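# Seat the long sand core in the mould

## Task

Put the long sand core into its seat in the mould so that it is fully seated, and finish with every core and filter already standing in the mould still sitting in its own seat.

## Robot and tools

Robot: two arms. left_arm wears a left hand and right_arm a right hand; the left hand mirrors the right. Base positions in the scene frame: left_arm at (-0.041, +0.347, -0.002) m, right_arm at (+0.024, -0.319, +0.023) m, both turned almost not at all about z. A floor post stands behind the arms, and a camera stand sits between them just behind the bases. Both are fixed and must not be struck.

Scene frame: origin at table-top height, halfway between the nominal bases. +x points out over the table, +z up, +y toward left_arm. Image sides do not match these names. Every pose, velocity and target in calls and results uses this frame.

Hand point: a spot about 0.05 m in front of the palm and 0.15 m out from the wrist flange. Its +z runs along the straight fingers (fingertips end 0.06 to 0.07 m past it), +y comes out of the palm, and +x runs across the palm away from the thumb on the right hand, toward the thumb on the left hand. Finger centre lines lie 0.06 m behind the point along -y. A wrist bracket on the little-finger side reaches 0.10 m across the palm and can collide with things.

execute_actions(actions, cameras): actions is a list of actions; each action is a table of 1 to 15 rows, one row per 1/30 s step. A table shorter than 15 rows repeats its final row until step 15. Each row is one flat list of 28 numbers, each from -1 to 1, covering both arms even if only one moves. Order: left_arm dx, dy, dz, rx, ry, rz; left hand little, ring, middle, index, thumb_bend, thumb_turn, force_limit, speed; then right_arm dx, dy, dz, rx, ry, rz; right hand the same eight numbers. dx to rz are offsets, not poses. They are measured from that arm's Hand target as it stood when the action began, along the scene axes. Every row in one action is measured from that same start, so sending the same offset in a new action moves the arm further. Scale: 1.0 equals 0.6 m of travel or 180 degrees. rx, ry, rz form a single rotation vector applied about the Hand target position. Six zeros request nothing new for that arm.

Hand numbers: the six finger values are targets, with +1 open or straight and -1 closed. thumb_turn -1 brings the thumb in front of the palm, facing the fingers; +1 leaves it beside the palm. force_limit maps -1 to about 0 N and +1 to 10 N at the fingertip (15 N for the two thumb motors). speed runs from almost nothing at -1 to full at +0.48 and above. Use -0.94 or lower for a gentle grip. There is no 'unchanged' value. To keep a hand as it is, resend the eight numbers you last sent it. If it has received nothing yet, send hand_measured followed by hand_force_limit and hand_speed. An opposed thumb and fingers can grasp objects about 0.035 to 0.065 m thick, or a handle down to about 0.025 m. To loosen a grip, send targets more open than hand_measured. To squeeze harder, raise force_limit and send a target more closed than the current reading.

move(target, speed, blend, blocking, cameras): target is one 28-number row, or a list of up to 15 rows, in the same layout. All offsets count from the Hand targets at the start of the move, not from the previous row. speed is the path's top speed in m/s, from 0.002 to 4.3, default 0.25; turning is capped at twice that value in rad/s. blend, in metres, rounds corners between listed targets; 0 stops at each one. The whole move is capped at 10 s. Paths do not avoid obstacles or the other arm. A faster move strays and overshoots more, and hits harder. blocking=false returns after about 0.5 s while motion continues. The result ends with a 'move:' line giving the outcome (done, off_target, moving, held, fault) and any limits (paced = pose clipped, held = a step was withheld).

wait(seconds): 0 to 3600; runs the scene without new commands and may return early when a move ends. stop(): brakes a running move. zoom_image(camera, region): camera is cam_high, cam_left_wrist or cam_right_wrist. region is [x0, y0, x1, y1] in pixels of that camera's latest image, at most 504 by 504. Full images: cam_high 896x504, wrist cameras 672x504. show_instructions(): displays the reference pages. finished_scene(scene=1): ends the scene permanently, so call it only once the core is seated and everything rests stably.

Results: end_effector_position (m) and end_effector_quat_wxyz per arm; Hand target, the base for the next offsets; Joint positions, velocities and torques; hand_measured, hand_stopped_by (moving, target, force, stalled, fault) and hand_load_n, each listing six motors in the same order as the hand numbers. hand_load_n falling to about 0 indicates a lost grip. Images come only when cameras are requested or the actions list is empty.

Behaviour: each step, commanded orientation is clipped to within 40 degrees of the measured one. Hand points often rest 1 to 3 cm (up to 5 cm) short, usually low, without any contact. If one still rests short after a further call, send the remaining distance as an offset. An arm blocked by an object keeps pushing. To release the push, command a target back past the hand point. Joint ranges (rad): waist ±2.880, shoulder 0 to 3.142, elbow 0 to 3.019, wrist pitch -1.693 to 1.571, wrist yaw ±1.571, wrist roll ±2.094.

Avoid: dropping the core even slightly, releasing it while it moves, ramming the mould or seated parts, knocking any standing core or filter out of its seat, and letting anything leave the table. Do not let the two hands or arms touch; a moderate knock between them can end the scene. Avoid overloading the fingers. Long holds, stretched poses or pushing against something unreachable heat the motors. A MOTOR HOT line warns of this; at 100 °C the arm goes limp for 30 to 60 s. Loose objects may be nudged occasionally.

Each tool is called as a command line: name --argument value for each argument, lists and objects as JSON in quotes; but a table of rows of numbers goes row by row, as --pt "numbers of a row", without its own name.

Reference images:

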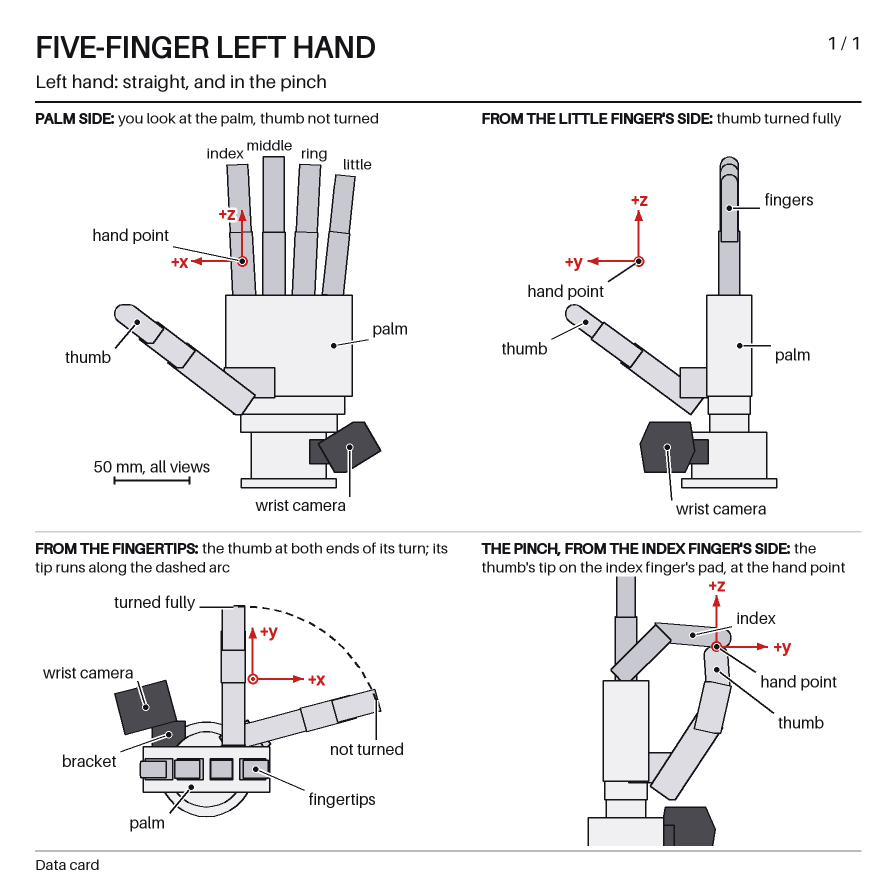

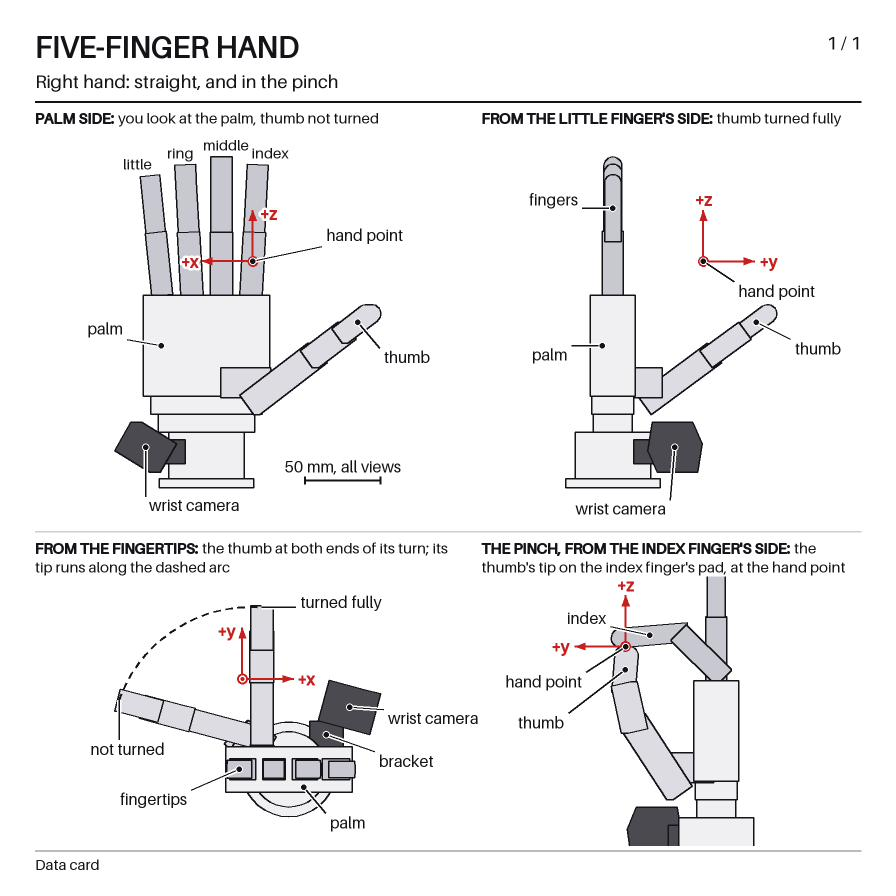

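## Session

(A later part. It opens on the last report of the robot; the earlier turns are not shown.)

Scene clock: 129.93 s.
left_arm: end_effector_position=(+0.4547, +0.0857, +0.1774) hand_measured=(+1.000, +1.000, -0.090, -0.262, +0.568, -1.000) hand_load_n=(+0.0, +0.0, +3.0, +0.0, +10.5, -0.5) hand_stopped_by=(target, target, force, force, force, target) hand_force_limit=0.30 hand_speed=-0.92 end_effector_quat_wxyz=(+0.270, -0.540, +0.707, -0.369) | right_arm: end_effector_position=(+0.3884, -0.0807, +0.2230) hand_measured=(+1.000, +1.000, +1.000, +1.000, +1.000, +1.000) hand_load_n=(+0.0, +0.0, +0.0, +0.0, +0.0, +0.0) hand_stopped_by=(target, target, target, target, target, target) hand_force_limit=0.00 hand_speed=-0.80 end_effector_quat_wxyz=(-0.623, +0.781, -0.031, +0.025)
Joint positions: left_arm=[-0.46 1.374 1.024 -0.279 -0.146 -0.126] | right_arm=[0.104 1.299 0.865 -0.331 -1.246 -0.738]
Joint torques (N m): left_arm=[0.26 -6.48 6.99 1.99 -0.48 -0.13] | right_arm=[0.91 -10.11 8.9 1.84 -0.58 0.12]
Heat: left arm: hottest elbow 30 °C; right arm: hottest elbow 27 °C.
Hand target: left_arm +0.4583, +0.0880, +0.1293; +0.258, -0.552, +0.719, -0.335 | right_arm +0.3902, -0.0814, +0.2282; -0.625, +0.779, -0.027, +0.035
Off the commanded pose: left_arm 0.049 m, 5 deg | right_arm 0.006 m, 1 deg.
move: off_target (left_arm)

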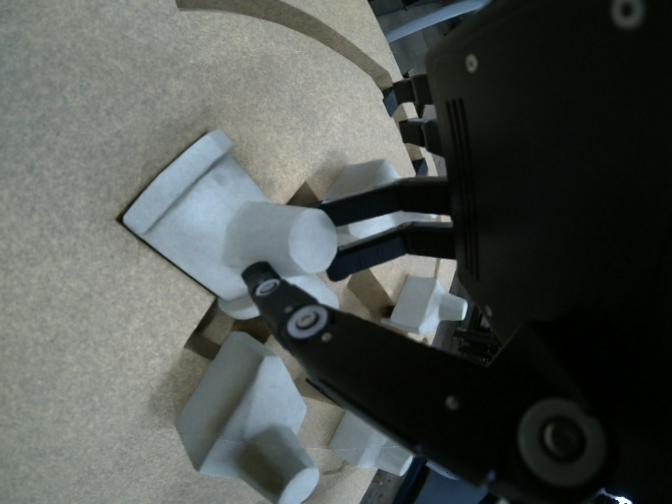

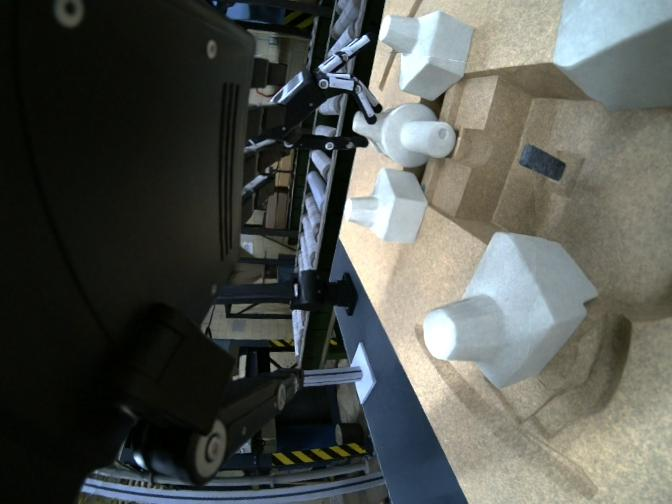

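move --pt "0 0 0.08 0 0 0 1 1 0.25 0.25 0.8 -1 -0.2 -0.3 0 0 0 0 0 0 1 1 1 1 1 1 0 -0.8" --pt "0 0 0.2345 0 0 0 1 1 0.25 0.25 0.8 -1 -0.2 -0.3 0 0 0 0 0 0 1 1 1 1 1 1 0 -0.8" --pt "-0.0397 0.005 0.2345 0.0545 0.204 0 -1 -1 -1 -1 0.8 -1 -0.2 0.2 0 0 0 0 0 0 1 1 1 1 1 1 0 -0.8" --speed '[0.1,0.2,0.2]' --cameras '["all"]'

Scene clock: 137.90 s.
left_arm: end_effector_position=(+0.4217, +0.0919, +0.2574) hand_measured=(-1.000, -1.000, -1.000, -1.000, +0.800, -1.000) hand_load_n=(+0.0, +0.0, +0.0, +0.0, +0.0, +0.0) hand_stopped_by=(target, target, target, target, target, target) hand_force_limit=-0.20 hand_speed=0.20 end_effector_quat_wxyz=(+0.058, -0.599, +0.795, -0.070) | right_arm: end_effector_position=(+0.3884, -0.0807, +0.2230) hand_measured=(+1.000, +1.000, +1.000, +1.000, +1.000, +1.000) hand_load_n=(+0.0, +0.0, +0.0, +0.0, +0.0, -0.5) hand_stopped_by=(target, target, target, target, target, target) hand_force_limit=0.00 hand_speed=-0.80 end_effector_quat_wxyz=(-0.623, +0.781, -0.031, +0.025)
Joint positions: left_arm=[-0.434 1.743 1.853 -1.503 -0.038 -0.159] | right_arm=[0.104 1.299 0.865 -0.331 -1.246 -0.738]
Joint torques (N m): left_arm=[0.91 -17.03 11.28 0.34 0.02 -0.15] | right_arm=[1.61 -9.58 8.94 1.7 -0.55 0.09]
Heat: left arm: hottest elbow 31 °C; right arm: hottest elbow 27 °C.
Hand target: left_arm +0.4344, +0.0911, +0.2698; +0.064, -0.606, +0.789, -0.082 | right_arm +0.3902, -0.0814, +0.2282; -0.625, +0.779, -0.027, +0.035
Off the commanded pose: left_arm 0.018 m, 2 deg | right_arm 0.006 m, 1 deg.
move: off_target (left_arm); target 3's new numbers were sent with left_arm's hand 0.018 m and 2 deg from that target

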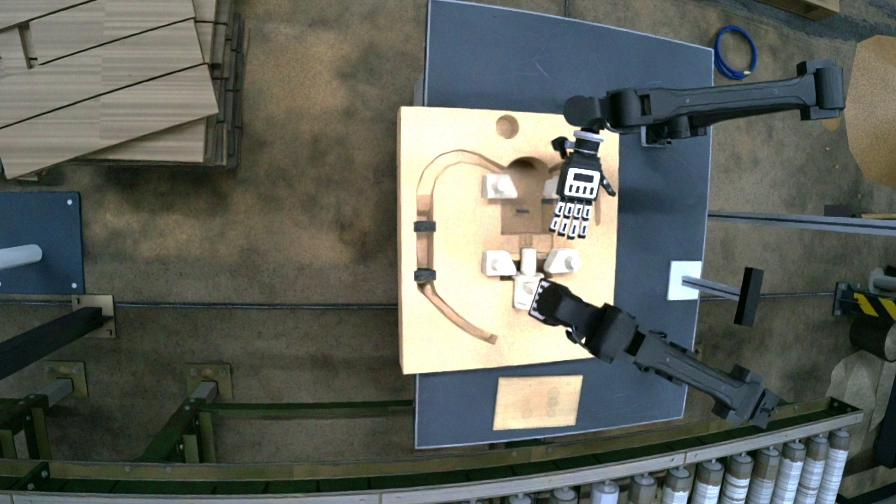

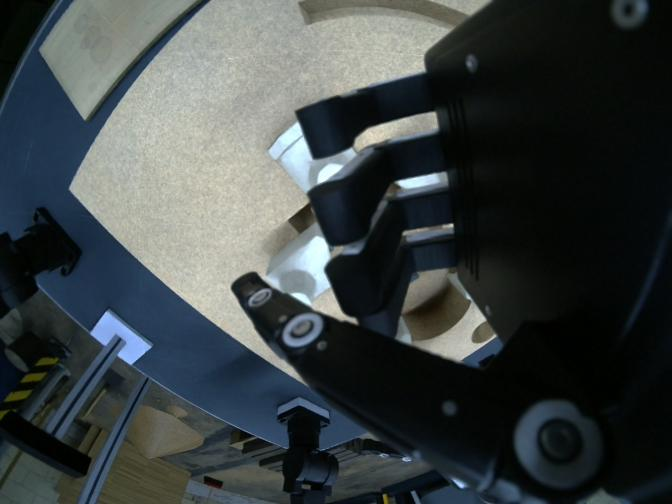

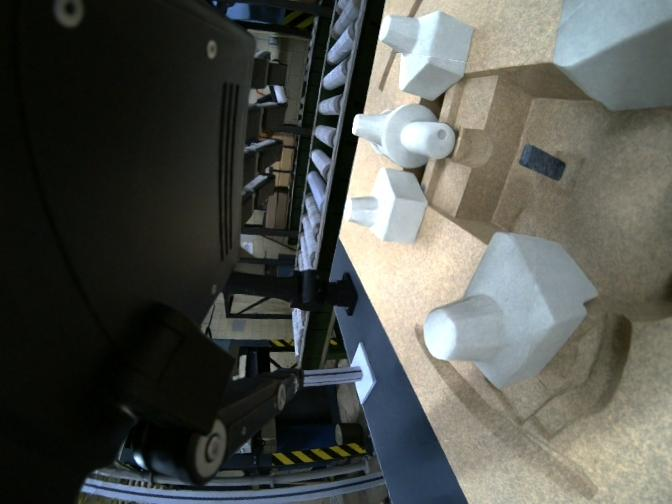

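move --target '[0.02,0,-0.11,0,0,0,-1,-1,-1,-1,0.8,-1,-0.2,0.2,0,0,0,0,0,0,1,1,1,1,1,1,0,-0.8]' --speed 0.15 --cameras '["all"]'

zoom_image --camera "cam_high" --region '[480, 220, 600, 330]'

zoom_image --camera "cam_right_wrist" --region '[250, 50, 450, 200]'

Scene clock: 139.13 s.
left_arm: end_effector_position=(+0.4426, +0.0872, +0.2097) hand_measured=(-1.000, -1.000, -1.000, -1.000, +0.800, -1.000) hand_load_n=(+0.0, +0.0, +0.0, +0.0, +0.0, +0.0) hand_stopped_by=(target, target, target, target, target, target) hand_force_limit=-0.20 hand_speed=0.20 end_effector_quat_wxyz=(+0.065, -0.602, +0.791, -0.083) | right_arm: end_effector_position=(+0.3884, -0.0807, +0.2230) hand_measured=(+1.000, +1.000, +1.000, +1.000, +1.000, +1.000) hand_load_n=(+0.0, +0.0, +0.0, +0.0, +0.0, +0.0) hand_stopped_by=(target, target, target, target, target, target) hand_force_limit=0.00 hand_speed=-0.80 end_effector_quat_wxyz=(-0.623, +0.781, -0.031, +0.025)
Joint positions: left_arm=[-0.425 1.77 1.765 -1.357 -0.037 -0.159] | right_arm=[0.104 1.299 0.865 -0.331 -1.246 -0.738]
Joint torques (N m): left_arm=[0.85 -18.08 7.35 1.03 0.02 -0.08] | right_arm=[1.08 -10.17 8.61 1.55 -0.54 0.16]
Heat: left arm: hottest elbow 31 °C; right arm: hottest elbow 27 °C.
Hand target: left_arm +0.4465, +0.0911, +0.2037; +0.064, -0.606, +0.789, -0.082 | right_arm +0.3902, -0.0814, +0.2282; -0.625, +0.779, -0.027, +0.035
Off the commanded pose: left_arm 0.008 m, 1 deg | right_arm 0.006 m, 1 deg.
move: done

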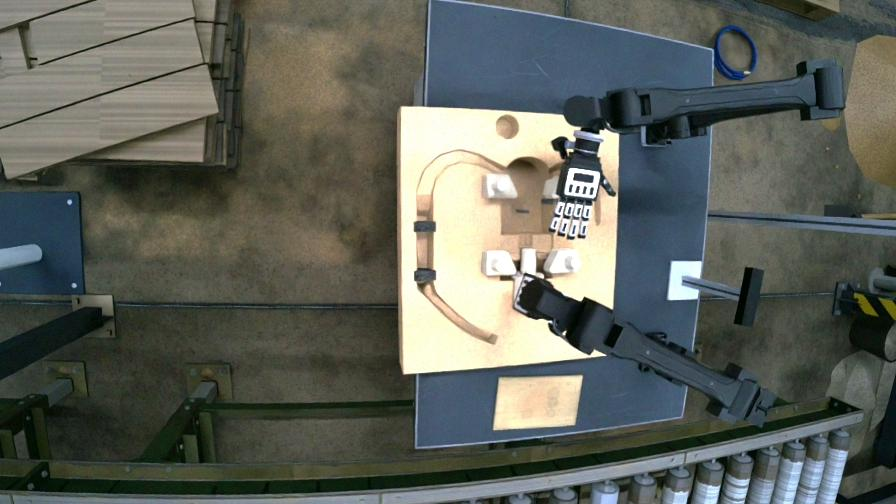

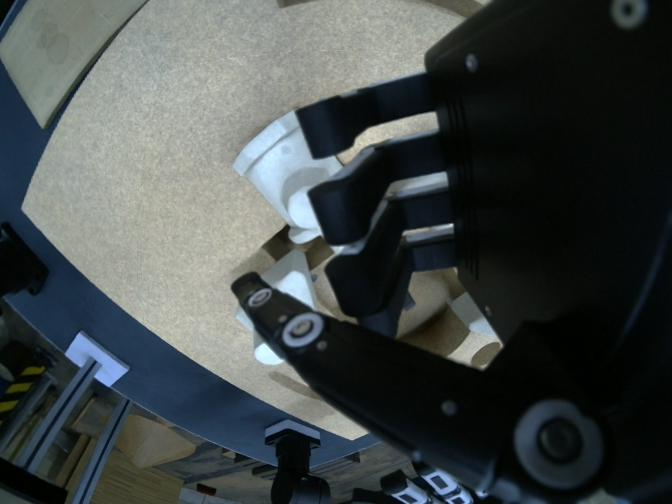

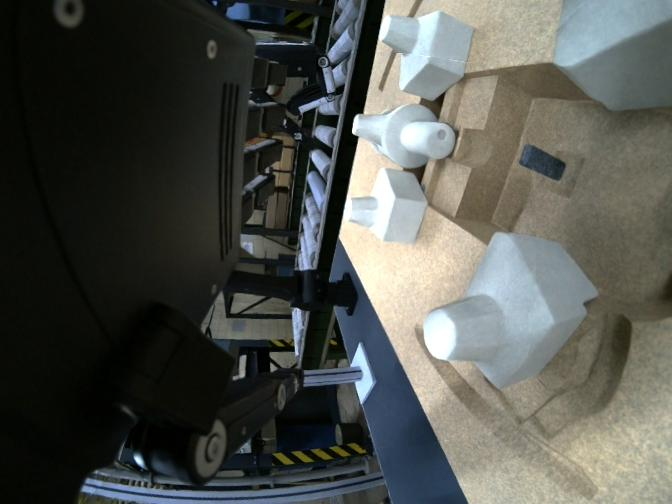

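Scaled by 4.200.

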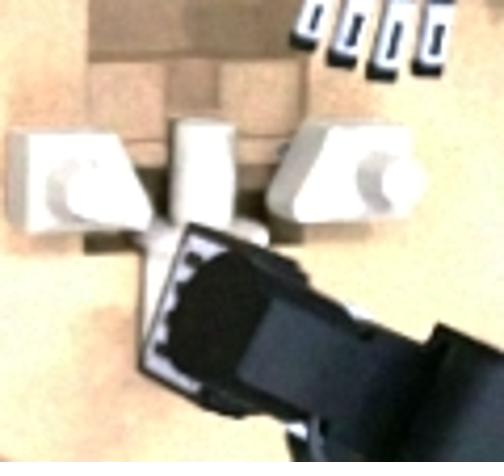

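Scaled by 2.520 from the camera's image (finer frame: 960x720).

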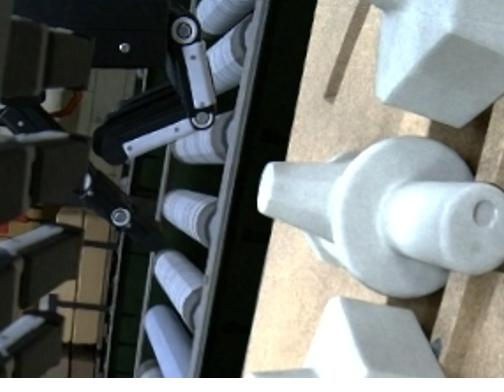

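move --target '[-0.0367,0.0167,-0.015,0,0,0,-1,-1,-1,-1,0.8,-1,-0.2,0.2,0,0,0,0,0,0,1,1,1,1,1,1,0,-0.8]' --speed 0.1 --cameras '["cam_left_wrist","cam_right_wrist"]'

zoom_image --camera "cam_right_wrist" --region '[290, 50, 450, 170]'

zoom_image --camera "cam_left_wrist" --region '[200, 80, 400, 300]'

Scene clock: 140.87 s.
left_arm: end_effector_position=(+0.4224, +0.0966, +0.1938) hand_measured=(-1.000, -1.000, -1.000, -1.000, +0.800, -1.000) hand_load_n=(+0.0, +0.0, +0.0, +0.0, +0.0, +0.0) hand_stopped_by=(target, target, target, target, target, target) hand_force_limit=-0.20 hand_speed=0.20 end_effector_quat_wxyz=(+0.062, -0.602, +0.792, -0.078) | right_arm: end_effector_position=(+0.3884, -0.0807, +0.2230) hand_measured=(+1.000, +1.000, +1.000, +1.000, +1.000, +1.000) hand_load_n=(+0.0, +0.0, -0.5, +0.0, +0.0, +0.0) hand_stopped_by=(target, target, target, target, target, target) hand_force_limit=0.00 hand_speed=-0.80 end_effector_quat_wxyz=(-0.623, +0.781, -0.031, +0.025)
Joint positions: left_arm=[-0.425 1.72 1.657 -1.311 -0.037 -0.159] | right_arm=[0.104 1.299 0.865 -0.331 -1.246 -0.738]
Joint torques (N m): left_arm=[0.97 -18.26 7.13 1.01 0.02 -0.08] | right_arm=[0.85 -10.46 8.58 1.61 -0.53 0.15]
Heat: left arm: hottest elbow 31 °C; right arm: hottest elbow 27 °C.
Hand target: left_arm +0.4244, +0.1011, +0.1948; +0.064, -0.606, +0.789, -0.082 | right_arm +0.3902, -0.0814, +0.2282; -0.625, +0.779, -0.027, +0.035
Off the commanded pose: left_arm 0.005 m, 1 deg | right_arm 0.006 m, 1 deg.
move: done

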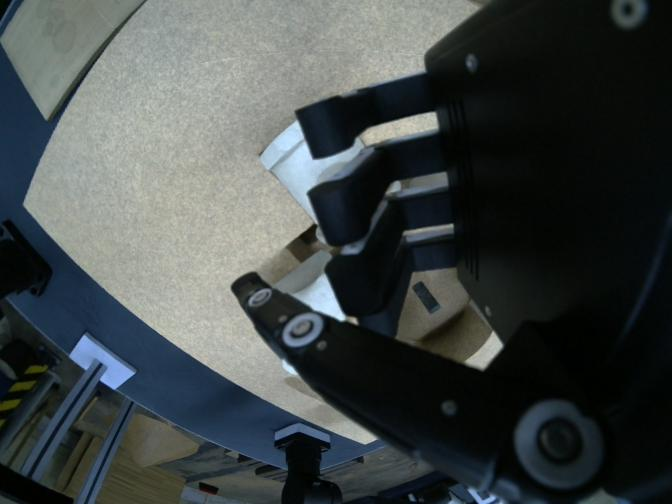

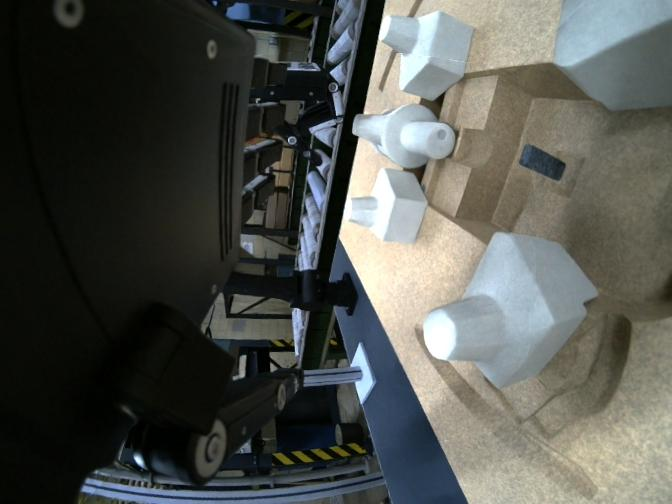

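Scaled by 3.150 from the camera's image (finer frame: 960x720).

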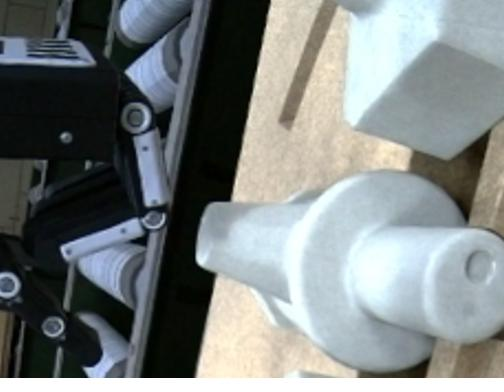

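Scaled by 2.291 from the camera's image (finer frame: 960x720).

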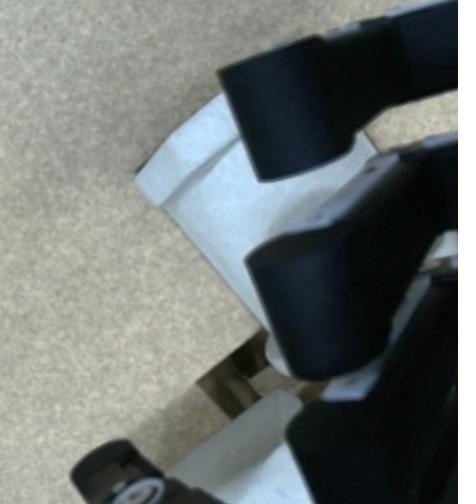

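move --target '[0,0,-0.05,0,0,0,-1,-1,-1,-1,0.8,-1,-0.2,0.2,0,0,0,0,0,0,1,1,1,1,1,1,0,-0.8]' --speed 0.06 --cameras '["cam_left_wrist","cam_right_wrist"]'

zoom_image --camera "cam_right_wrist" --region '[310, 60, 470, 180]'

Scene clock: 147.70 s.
left_arm: end_effector_position=(+0.4238, +0.0961, +0.1723) hand_measured=(-1.000, -1.000, -1.000, -1.000, +0.800, -1.000) hand_load_n=(+0.0, +0.0, -0.5, +0.0, +0.0, +0.0) hand_stopped_by=(target, target, target, target, target, target) hand_force_limit=-0.20 hand_speed=0.20 end_effector_quat_wxyz=(+0.066, -0.602, +0.791, -0.085) | right_arm: end_effector_position=(+0.3884, -0.0807, +0.2230) hand_measured=(+1.000, +1.000, +1.000, +1.000, +1.000, +1.000) hand_load_n=(+0.0, +0.0, +0.0, -0.5, +0.0, +0.0) hand_stopped_by=(target, target, target, target, target, target) hand_force_limit=0.00 hand_speed=-0.80 end_effector_quat_wxyz=(-0.623, +0.781, -0.031, +0.025)
Joint positions: left_arm=[-0.425 1.718 1.596 -1.237 -0.036 -0.159] | right_arm=[0.104 1.299 0.865 -0.331 -1.246 -0.738]
Joint torques (N m): left_arm=[0.79 -17.38 6.56 1.14 0.01 -0.07] | right_arm=[0.91 -9.23 8.77 1.62 -0.56 0.11]
Heat: left arm: hottest elbow 31 °C; right arm: hottest elbow 27 °C.
Hand target: left_arm +0.4245, +0.1011, +0.1647; +0.064, -0.606, +0.789, -0.082 | right_arm +0.3902, -0.0814, +0.2282; -0.625, +0.779, -0.027, +0.035
Off the commanded pose: left_arm 0.009 m, 1 deg | right_arm 0.006 m, 1 deg.
move: done

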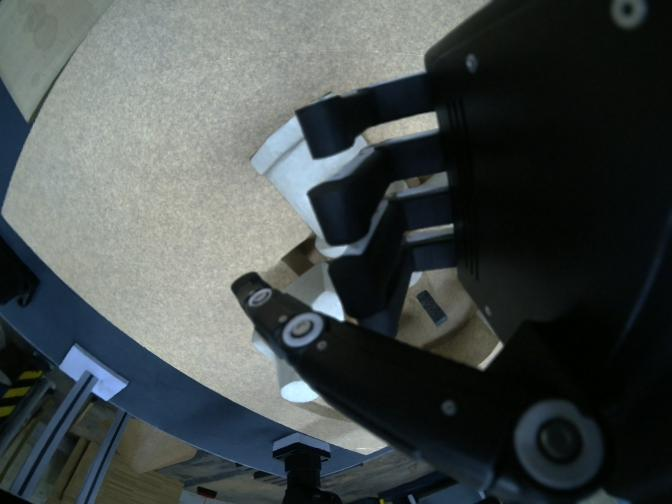

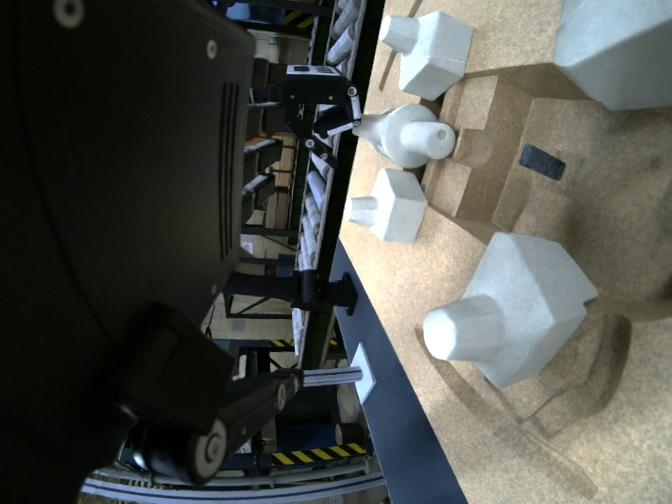

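Scaled by 3.150 from the camera's image (finer frame: 960x720).

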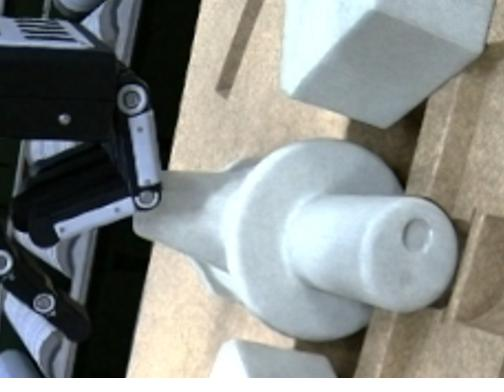

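move --target '[0,0,-0.05,0,0,0,-1,-1,-1,-1,0.8,-1,-0.2,0.2,0,0,0,0,0,0,1,1,1,1,1,1,0,-0.8]' --speed 0.06 --cameras '["cam_left_wrist","cam_right_wrist"]'

zoom_image --camera "cam_right_wrist" --region '[310, 60, 470, 180]'

Scene clock: 149.17 s.
left_arm: end_effector_position=(+0.4250, +0.0953, +0.1700) hand_measured=(-1.000, -1.000, -1.000, -1.000, +0.800, -1.000) hand_load_n=(+0.0, +0.0, -2.5, +0.0, +0.0, +0.0) hand_stopped_by=(target, target, target, target, target, target) hand_force_limit=-0.20 hand_speed=0.20 end_effector_quat_wxyz=(+0.077, -0.601, +0.789, -0.107) | right_arm: end_effector_position=(+0.3884, -0.0807, +0.2230) hand_measured=(+1.000, +1.000, +1.000, +1.000, +1.000, +1.000) hand_load_n=(+0.0, +0.0, +0.0, +0.0, +0.0, +0.0) hand_stopped_by=(target, target, target, target, target, target) hand_force_limit=0.00 hand_speed=-0.80 end_effector_quat_wxyz=(-0.623, +0.781, -0.031, +0.025)
Joint positions: left_arm=[-0.425 1.687 1.548 -1.17 -0.035 -0.159] | right_arm=[0.104 1.299 0.865 -0.331 -1.246 -0.738]
Joint torques (N m): left_arm=[0.85 -13.68 5.49 1.43 -0.03 -0.08] | right_arm=[1.03 -9.47 8.8 1.96 -0.52 0.19]
Heat: left arm: hottest elbow 31 °C; right arm: hottest elbow 27 °C.
Hand target: left_arm +0.4244, +0.1010, +0.1347; +0.064, -0.606, +0.789, -0.082 | right_arm +0.3902, -0.0814, +0.2282; -0.625, +0.779, -0.027, +0.035
Off the commanded pose: left_arm 0.036 m, 3 deg | right_arm 0.006 m, 1 deg.
move: off_target (left_arm)

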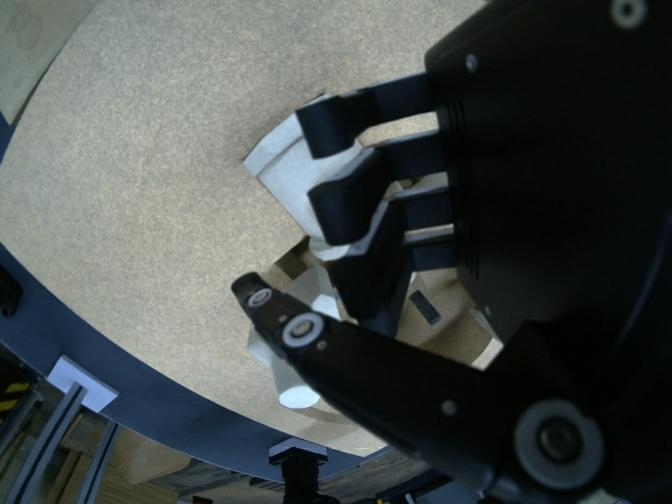

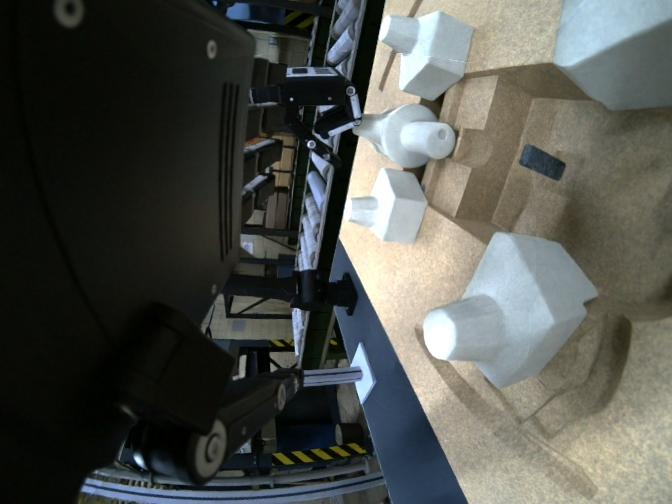

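Scaled by 3.150 from the camera's image (finer frame: 960x720).

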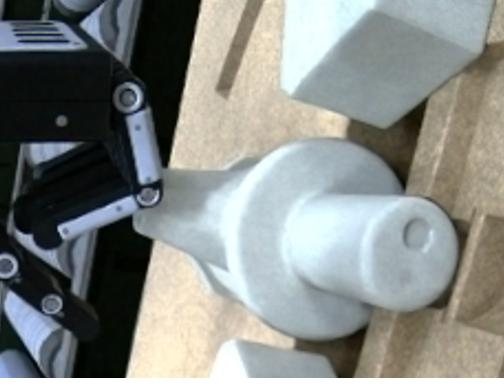

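move --target '[0,0,-0.1,0,0,0,-1,-1,-1,-1,0.8,-1,-0.2,0.2,0,0,0,0,0,0,1,1,1,1,1,1,0,-0.8]' --speed 0.06 --cameras '["cam_left_wrist","cam_right_wrist"]'

zoom_image --camera "cam_right_wrist" --region '[310, 60, 470, 180]'

Scene clock: 150.87 s.
left_arm: end_effector_position=(+0.4278, +0.0940, +0.1666) hand_measured=(-1.000, -1.000, -1.000, -1.000, +0.800, -1.000) hand_load_n=(+0.0, +0.0, -3.0, +0.0, +0.0, +0.0) hand_stopped_by=(target, target, target, target, target, target) hand_force_limit=-0.20 hand_speed=0.20 end_effector_quat_wxyz=(+0.098, -0.597, +0.782, -0.151) | right_arm: end_effector_position=(+0.3884, -0.0807, +0.2230) hand_measured=(+1.000, +1.000, +1.000, +1.000, +1.000, +1.000) hand_load_n=(+0.0, +0.0, +0.0, -0.5, +0.0, +0.0) hand_stopped_by=(target, target, target, target, target, target) hand_force_limit=0.00 hand_speed=-0.80 end_effector_quat_wxyz=(-0.623, +0.781, -0.031, +0.025)
Joint positions: left_arm=[-0.424 1.627 1.456 -1.039 -0.032 -0.159] | right_arm=[0.104 1.299 0.865 -0.331 -1.246 -0.738]
Joint torques (N m): left_arm=[0.73 -6.53 3.45 1.87 -0.11 -0.08] | right_arm=[1.61 -10.34 8.53 1.69 -0.56 0.12]
Heat: left arm: hottest elbow 31 °C; right arm: hottest elbow 27 °C.
Hand target: left_arm +0.4245, +0.1010, +0.0748; +0.064, -0.606, +0.789, -0.082 | right_arm +0.3902, -0.0814, +0.2282; -0.625, +0.779, -0.027, +0.035
Off the commanded pose: left_arm 0.092 m, 9 deg | right_arm 0.006 m, 1 deg.
move: off_target (left_arm)

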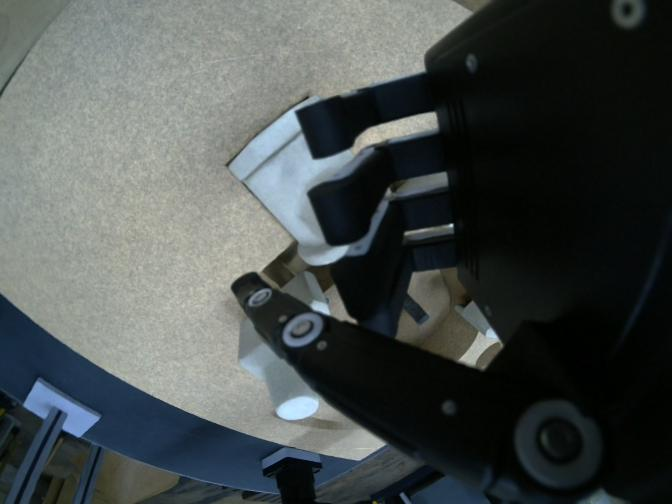

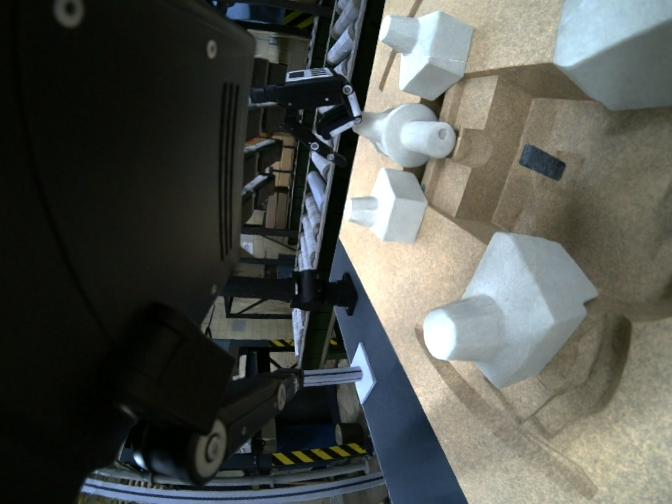

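Scaled by 3.150 from the camera's image (finer frame: 960x720).

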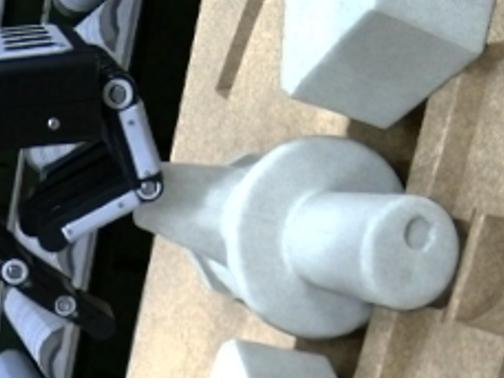

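zoom_image --camera "cam_high" --region '[495, 225, 565, 285]'

zoom_image --camera "cam_right_wrist" --region '[420, 90, 520, 190]'

This scene's latest camera images include none from cam_high. They are from: cam_left_wrist, cam_right_wrist. cam_high's image comes with the result of a call that names it in "cameras".

Scaled by 5.040 from the camera's image (finer frame: 960x720).

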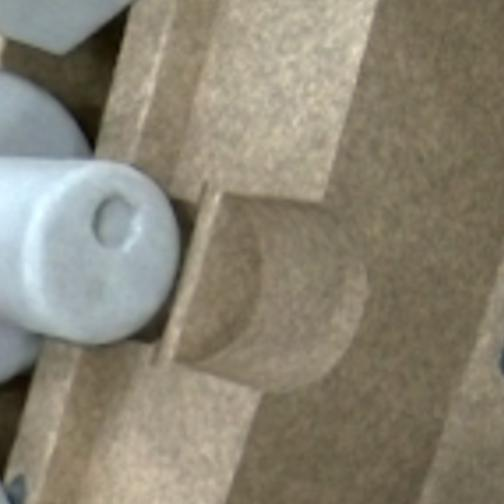

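move --pt "0 0 0.292 0 0 0 -1 -1 -1 -1 0.8 -1 -0.2 0.2 0 0 0 0 0 0 1 1 1 1 1 1 0 -0.8" --pt "0.045 -0.0265 0.292 -0.0545 -0.204 0 1 1 0.25 0.25 0.8 -1 -0.2 0.2 0 0 0 0 0 0 1 1 1 1 1 1 0 -0.8" --speed '[0.15,0.2]' --cameras '["all"]'

zoom_image --camera "cam_high" --region '[495, 225, 565, 285]'

Scene clock: 158.47 s.
left_arm: end_effector_position=(+0.4548, +0.0889, +0.2495) hand_measured=(+1.000, +1.000, +0.250, +0.250, +0.800, -1.000) hand_load_n=(+0.0, +0.0, +0.0, +0.0, +0.0, +0.0) hand_stopped_by=(target, target, target, target, target, target) hand_force_limit=-0.20 hand_speed=0.20 end_effector_quat_wxyz=(+0.255, -0.560, +0.716, -0.330) | right_arm: end_effector_position=(+0.3884, -0.0807, +0.2230) hand_measured=(+1.000, +1.000, +1.000, +1.000, +1.000, +1.000) hand_load_n=(+0.0, +0.0, +0.0, +0.0, +0.0, -0.5) hand_stopped_by=(target, target, target, target, target, target) hand_force_limit=0.00 hand_speed=-0.80 end_effector_quat_wxyz=(-0.623, +0.781, -0.031, +0.025)
Joint positions: left_arm=[-0.459 1.366 1.254 -0.61 -0.164 -0.149] | right_arm=[0.104 1.299 0.865 -0.331 -1.246 -0.738]
Joint torques (N m): left_arm=[-0.73 -13.63 7.75 2 -0.2 -0.01] | right_arm=[1.08 -10.34 8.65 1.48 -0.58 0.07]
Heat: left arm: hottest elbow 31 °C; right arm: hottest elbow 27 °C.
Hand target: left_arm +0.4515, +0.0852, +0.2499; +0.258, -0.552, +0.719, -0.335 | right_arm +0.3902, -0.0814, +0.2282; -0.625, +0.779, -0.027, +0.035
Off the commanded pose: left_arm 0.005 m, 1 deg | right_arm 0.006 m, 1 deg.
move: done

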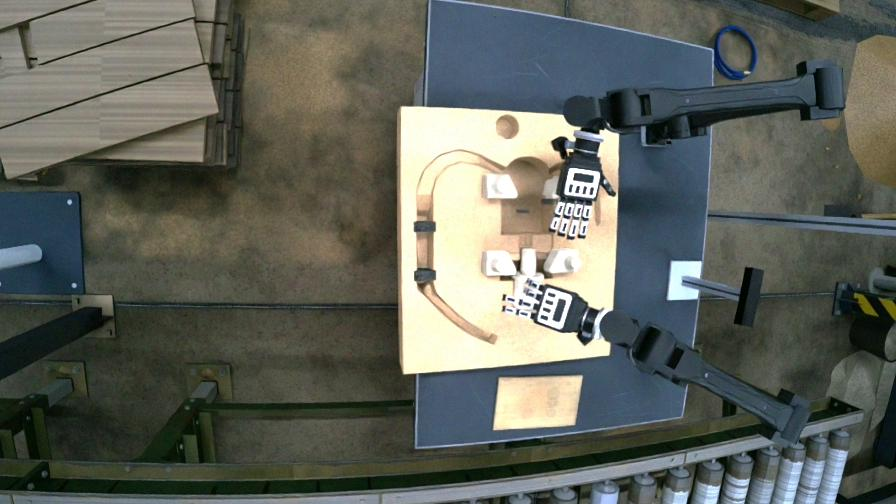

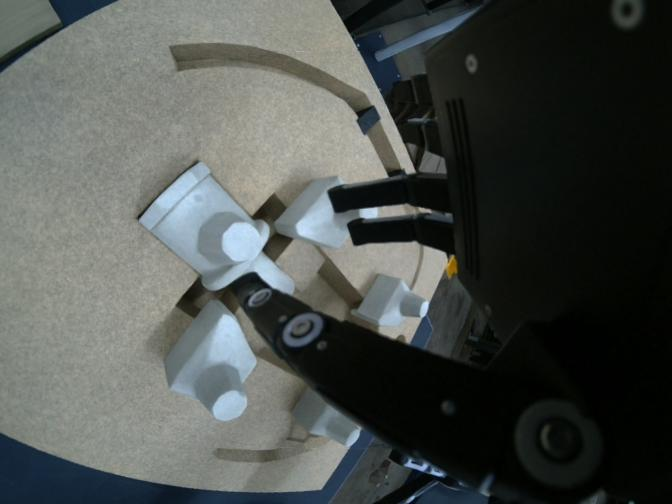

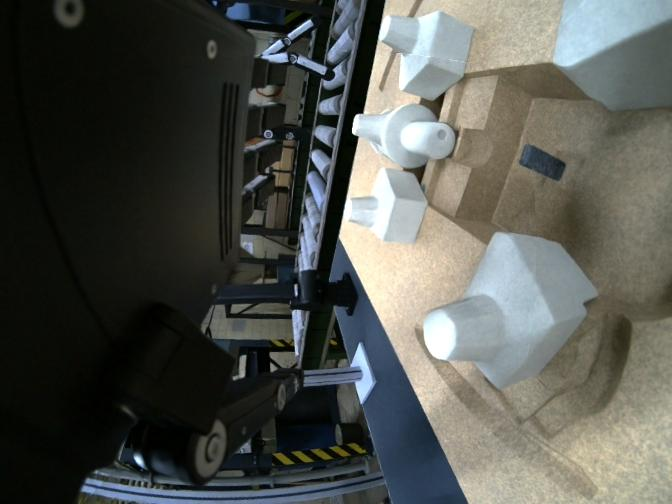

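Scaled by 7.200.

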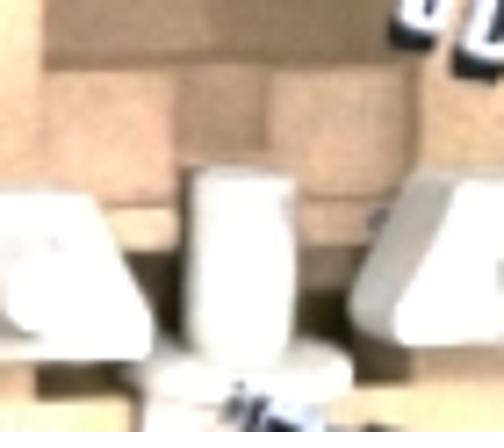

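move --pt "-0.05 0.12 0.1 0 0 0 1 1 0.25 0.25 1 1 -0.2 0.2 -0.03 0.0 0.153 0 0 0 1 1 1 1 1 1 0 -0.8" --pt "-0.09 0.192 0.125 0 0 0 1 1 0.25 0.25 1 1 -0.2 0.2 -0.0653 0.0857 0.153 -0.337 0.1863 -0.2294 -1 -1 -1 1 0.9 -1 0 0.2" --speed '[0.2,0.25]' --cameras '["all"]'

Scene clock: 168.17 s.
left_arm: end_effector_position=(+0.4016, +0.1941, +0.3295) hand_measured=(+1.000, +1.000, +0.250, +0.250, +1.000, +1.000) hand_load_n=(-0.5, +0.0, +0.0, +0.0, +0.0, +0.0) hand_stopped_by=(target, target, target, target, target, target) hand_force_limit=-0.20 hand_speed=0.20 end_effector_quat_wxyz=(+0.259, -0.551, +0.717, -0.341) | right_arm: end_effector_position=(+0.3485, -0.0392, +0.3095) hand_measured=(-1.000, -1.000, -1.000, +1.000, +0.900, -1.000) hand_load_n=(+0.0, +0.0, +0.0, +0.0, +0.0, +0.0) hand_stopped_by=(target, target, target, target, target, target) hand_force_limit=0.00 hand_speed=0.20 end_effector_quat_wxyz=(-0.071, +0.898, -0.433, +0.033)
Joint positions: left_arm=[-0.257 1.121 1.243 -0.808 0.002 -0.005] | right_arm=[0.588 1.511 1.637 -1.541 -0.006 -0.029]
Joint torques (N m): left_arm=[0.91 -9.58 7.79 1.26 0.06 0.01] | right_arm=[2.08 -11.34 12.96 0.08 0.12 0.14]
Heat: left arm: hottest elbow 31 °C; right arm: hottest elbow 27 °C.
Hand target: left_arm +0.3975, +0.2005, +0.3250; +0.258, -0.552, +0.719, -0.335 | right_arm +0.3511, -0.0299, +0.3202; -0.079, +0.899, -0.430, +0.037
Off the commanded pose: left_arm 0.009 m, 1 deg | right_arm 0.014 m, 1 deg.
move: off_target (right_arm); target 2's new numbers were sent with right_arm's hand 0.014 m and 1 deg from that target

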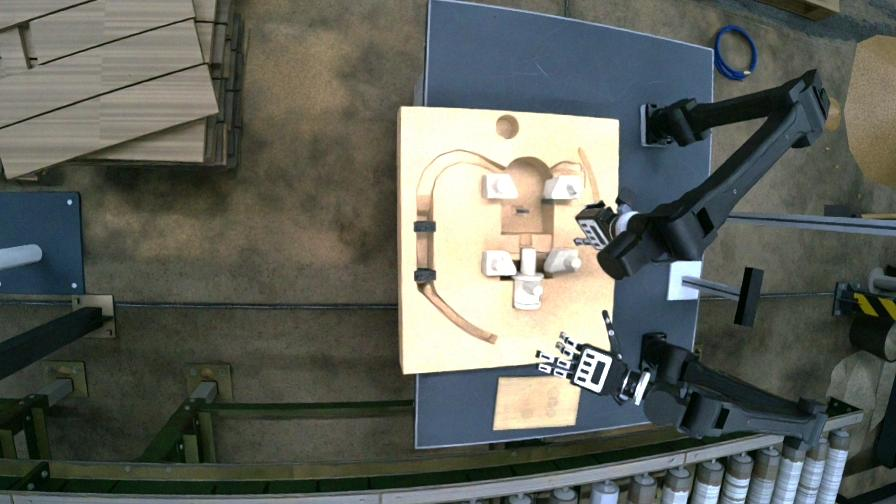

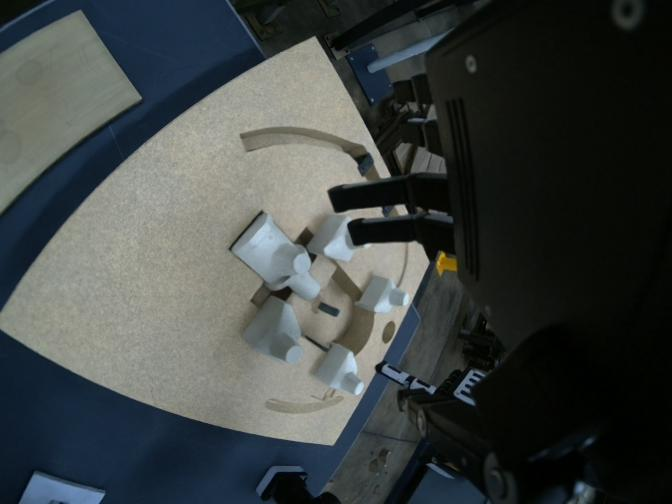

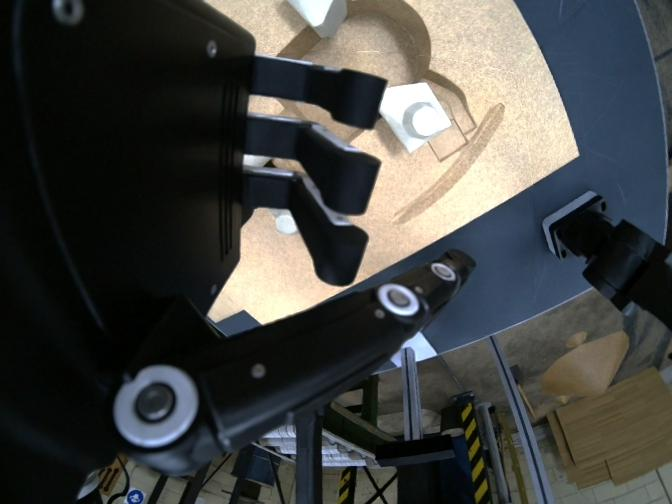

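zoom_image --camera "cam_high" --region '[500, 190, 640, 300]'

zoom_image --camera "cam_left_wrist" --region '[220, 200, 440, 420]'

Scaled by 3.600.

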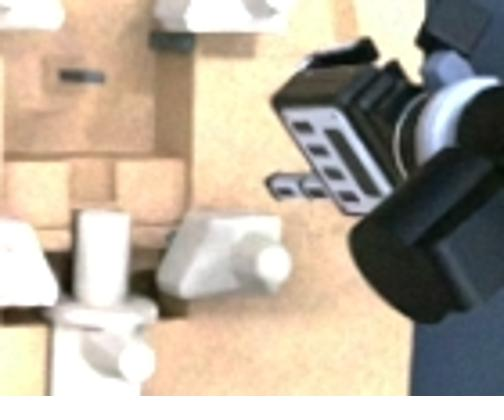

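Scaled by 2.291 from the camera's image (finer frame: 960x720).

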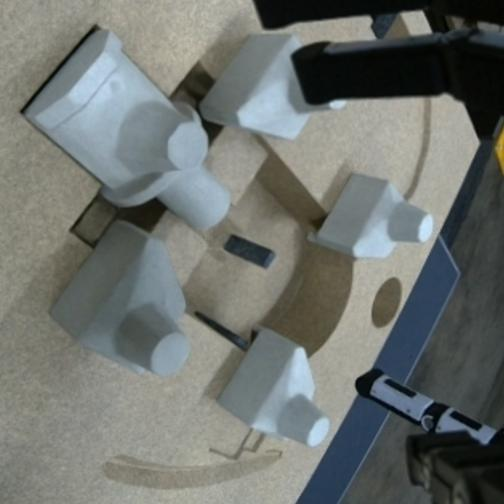

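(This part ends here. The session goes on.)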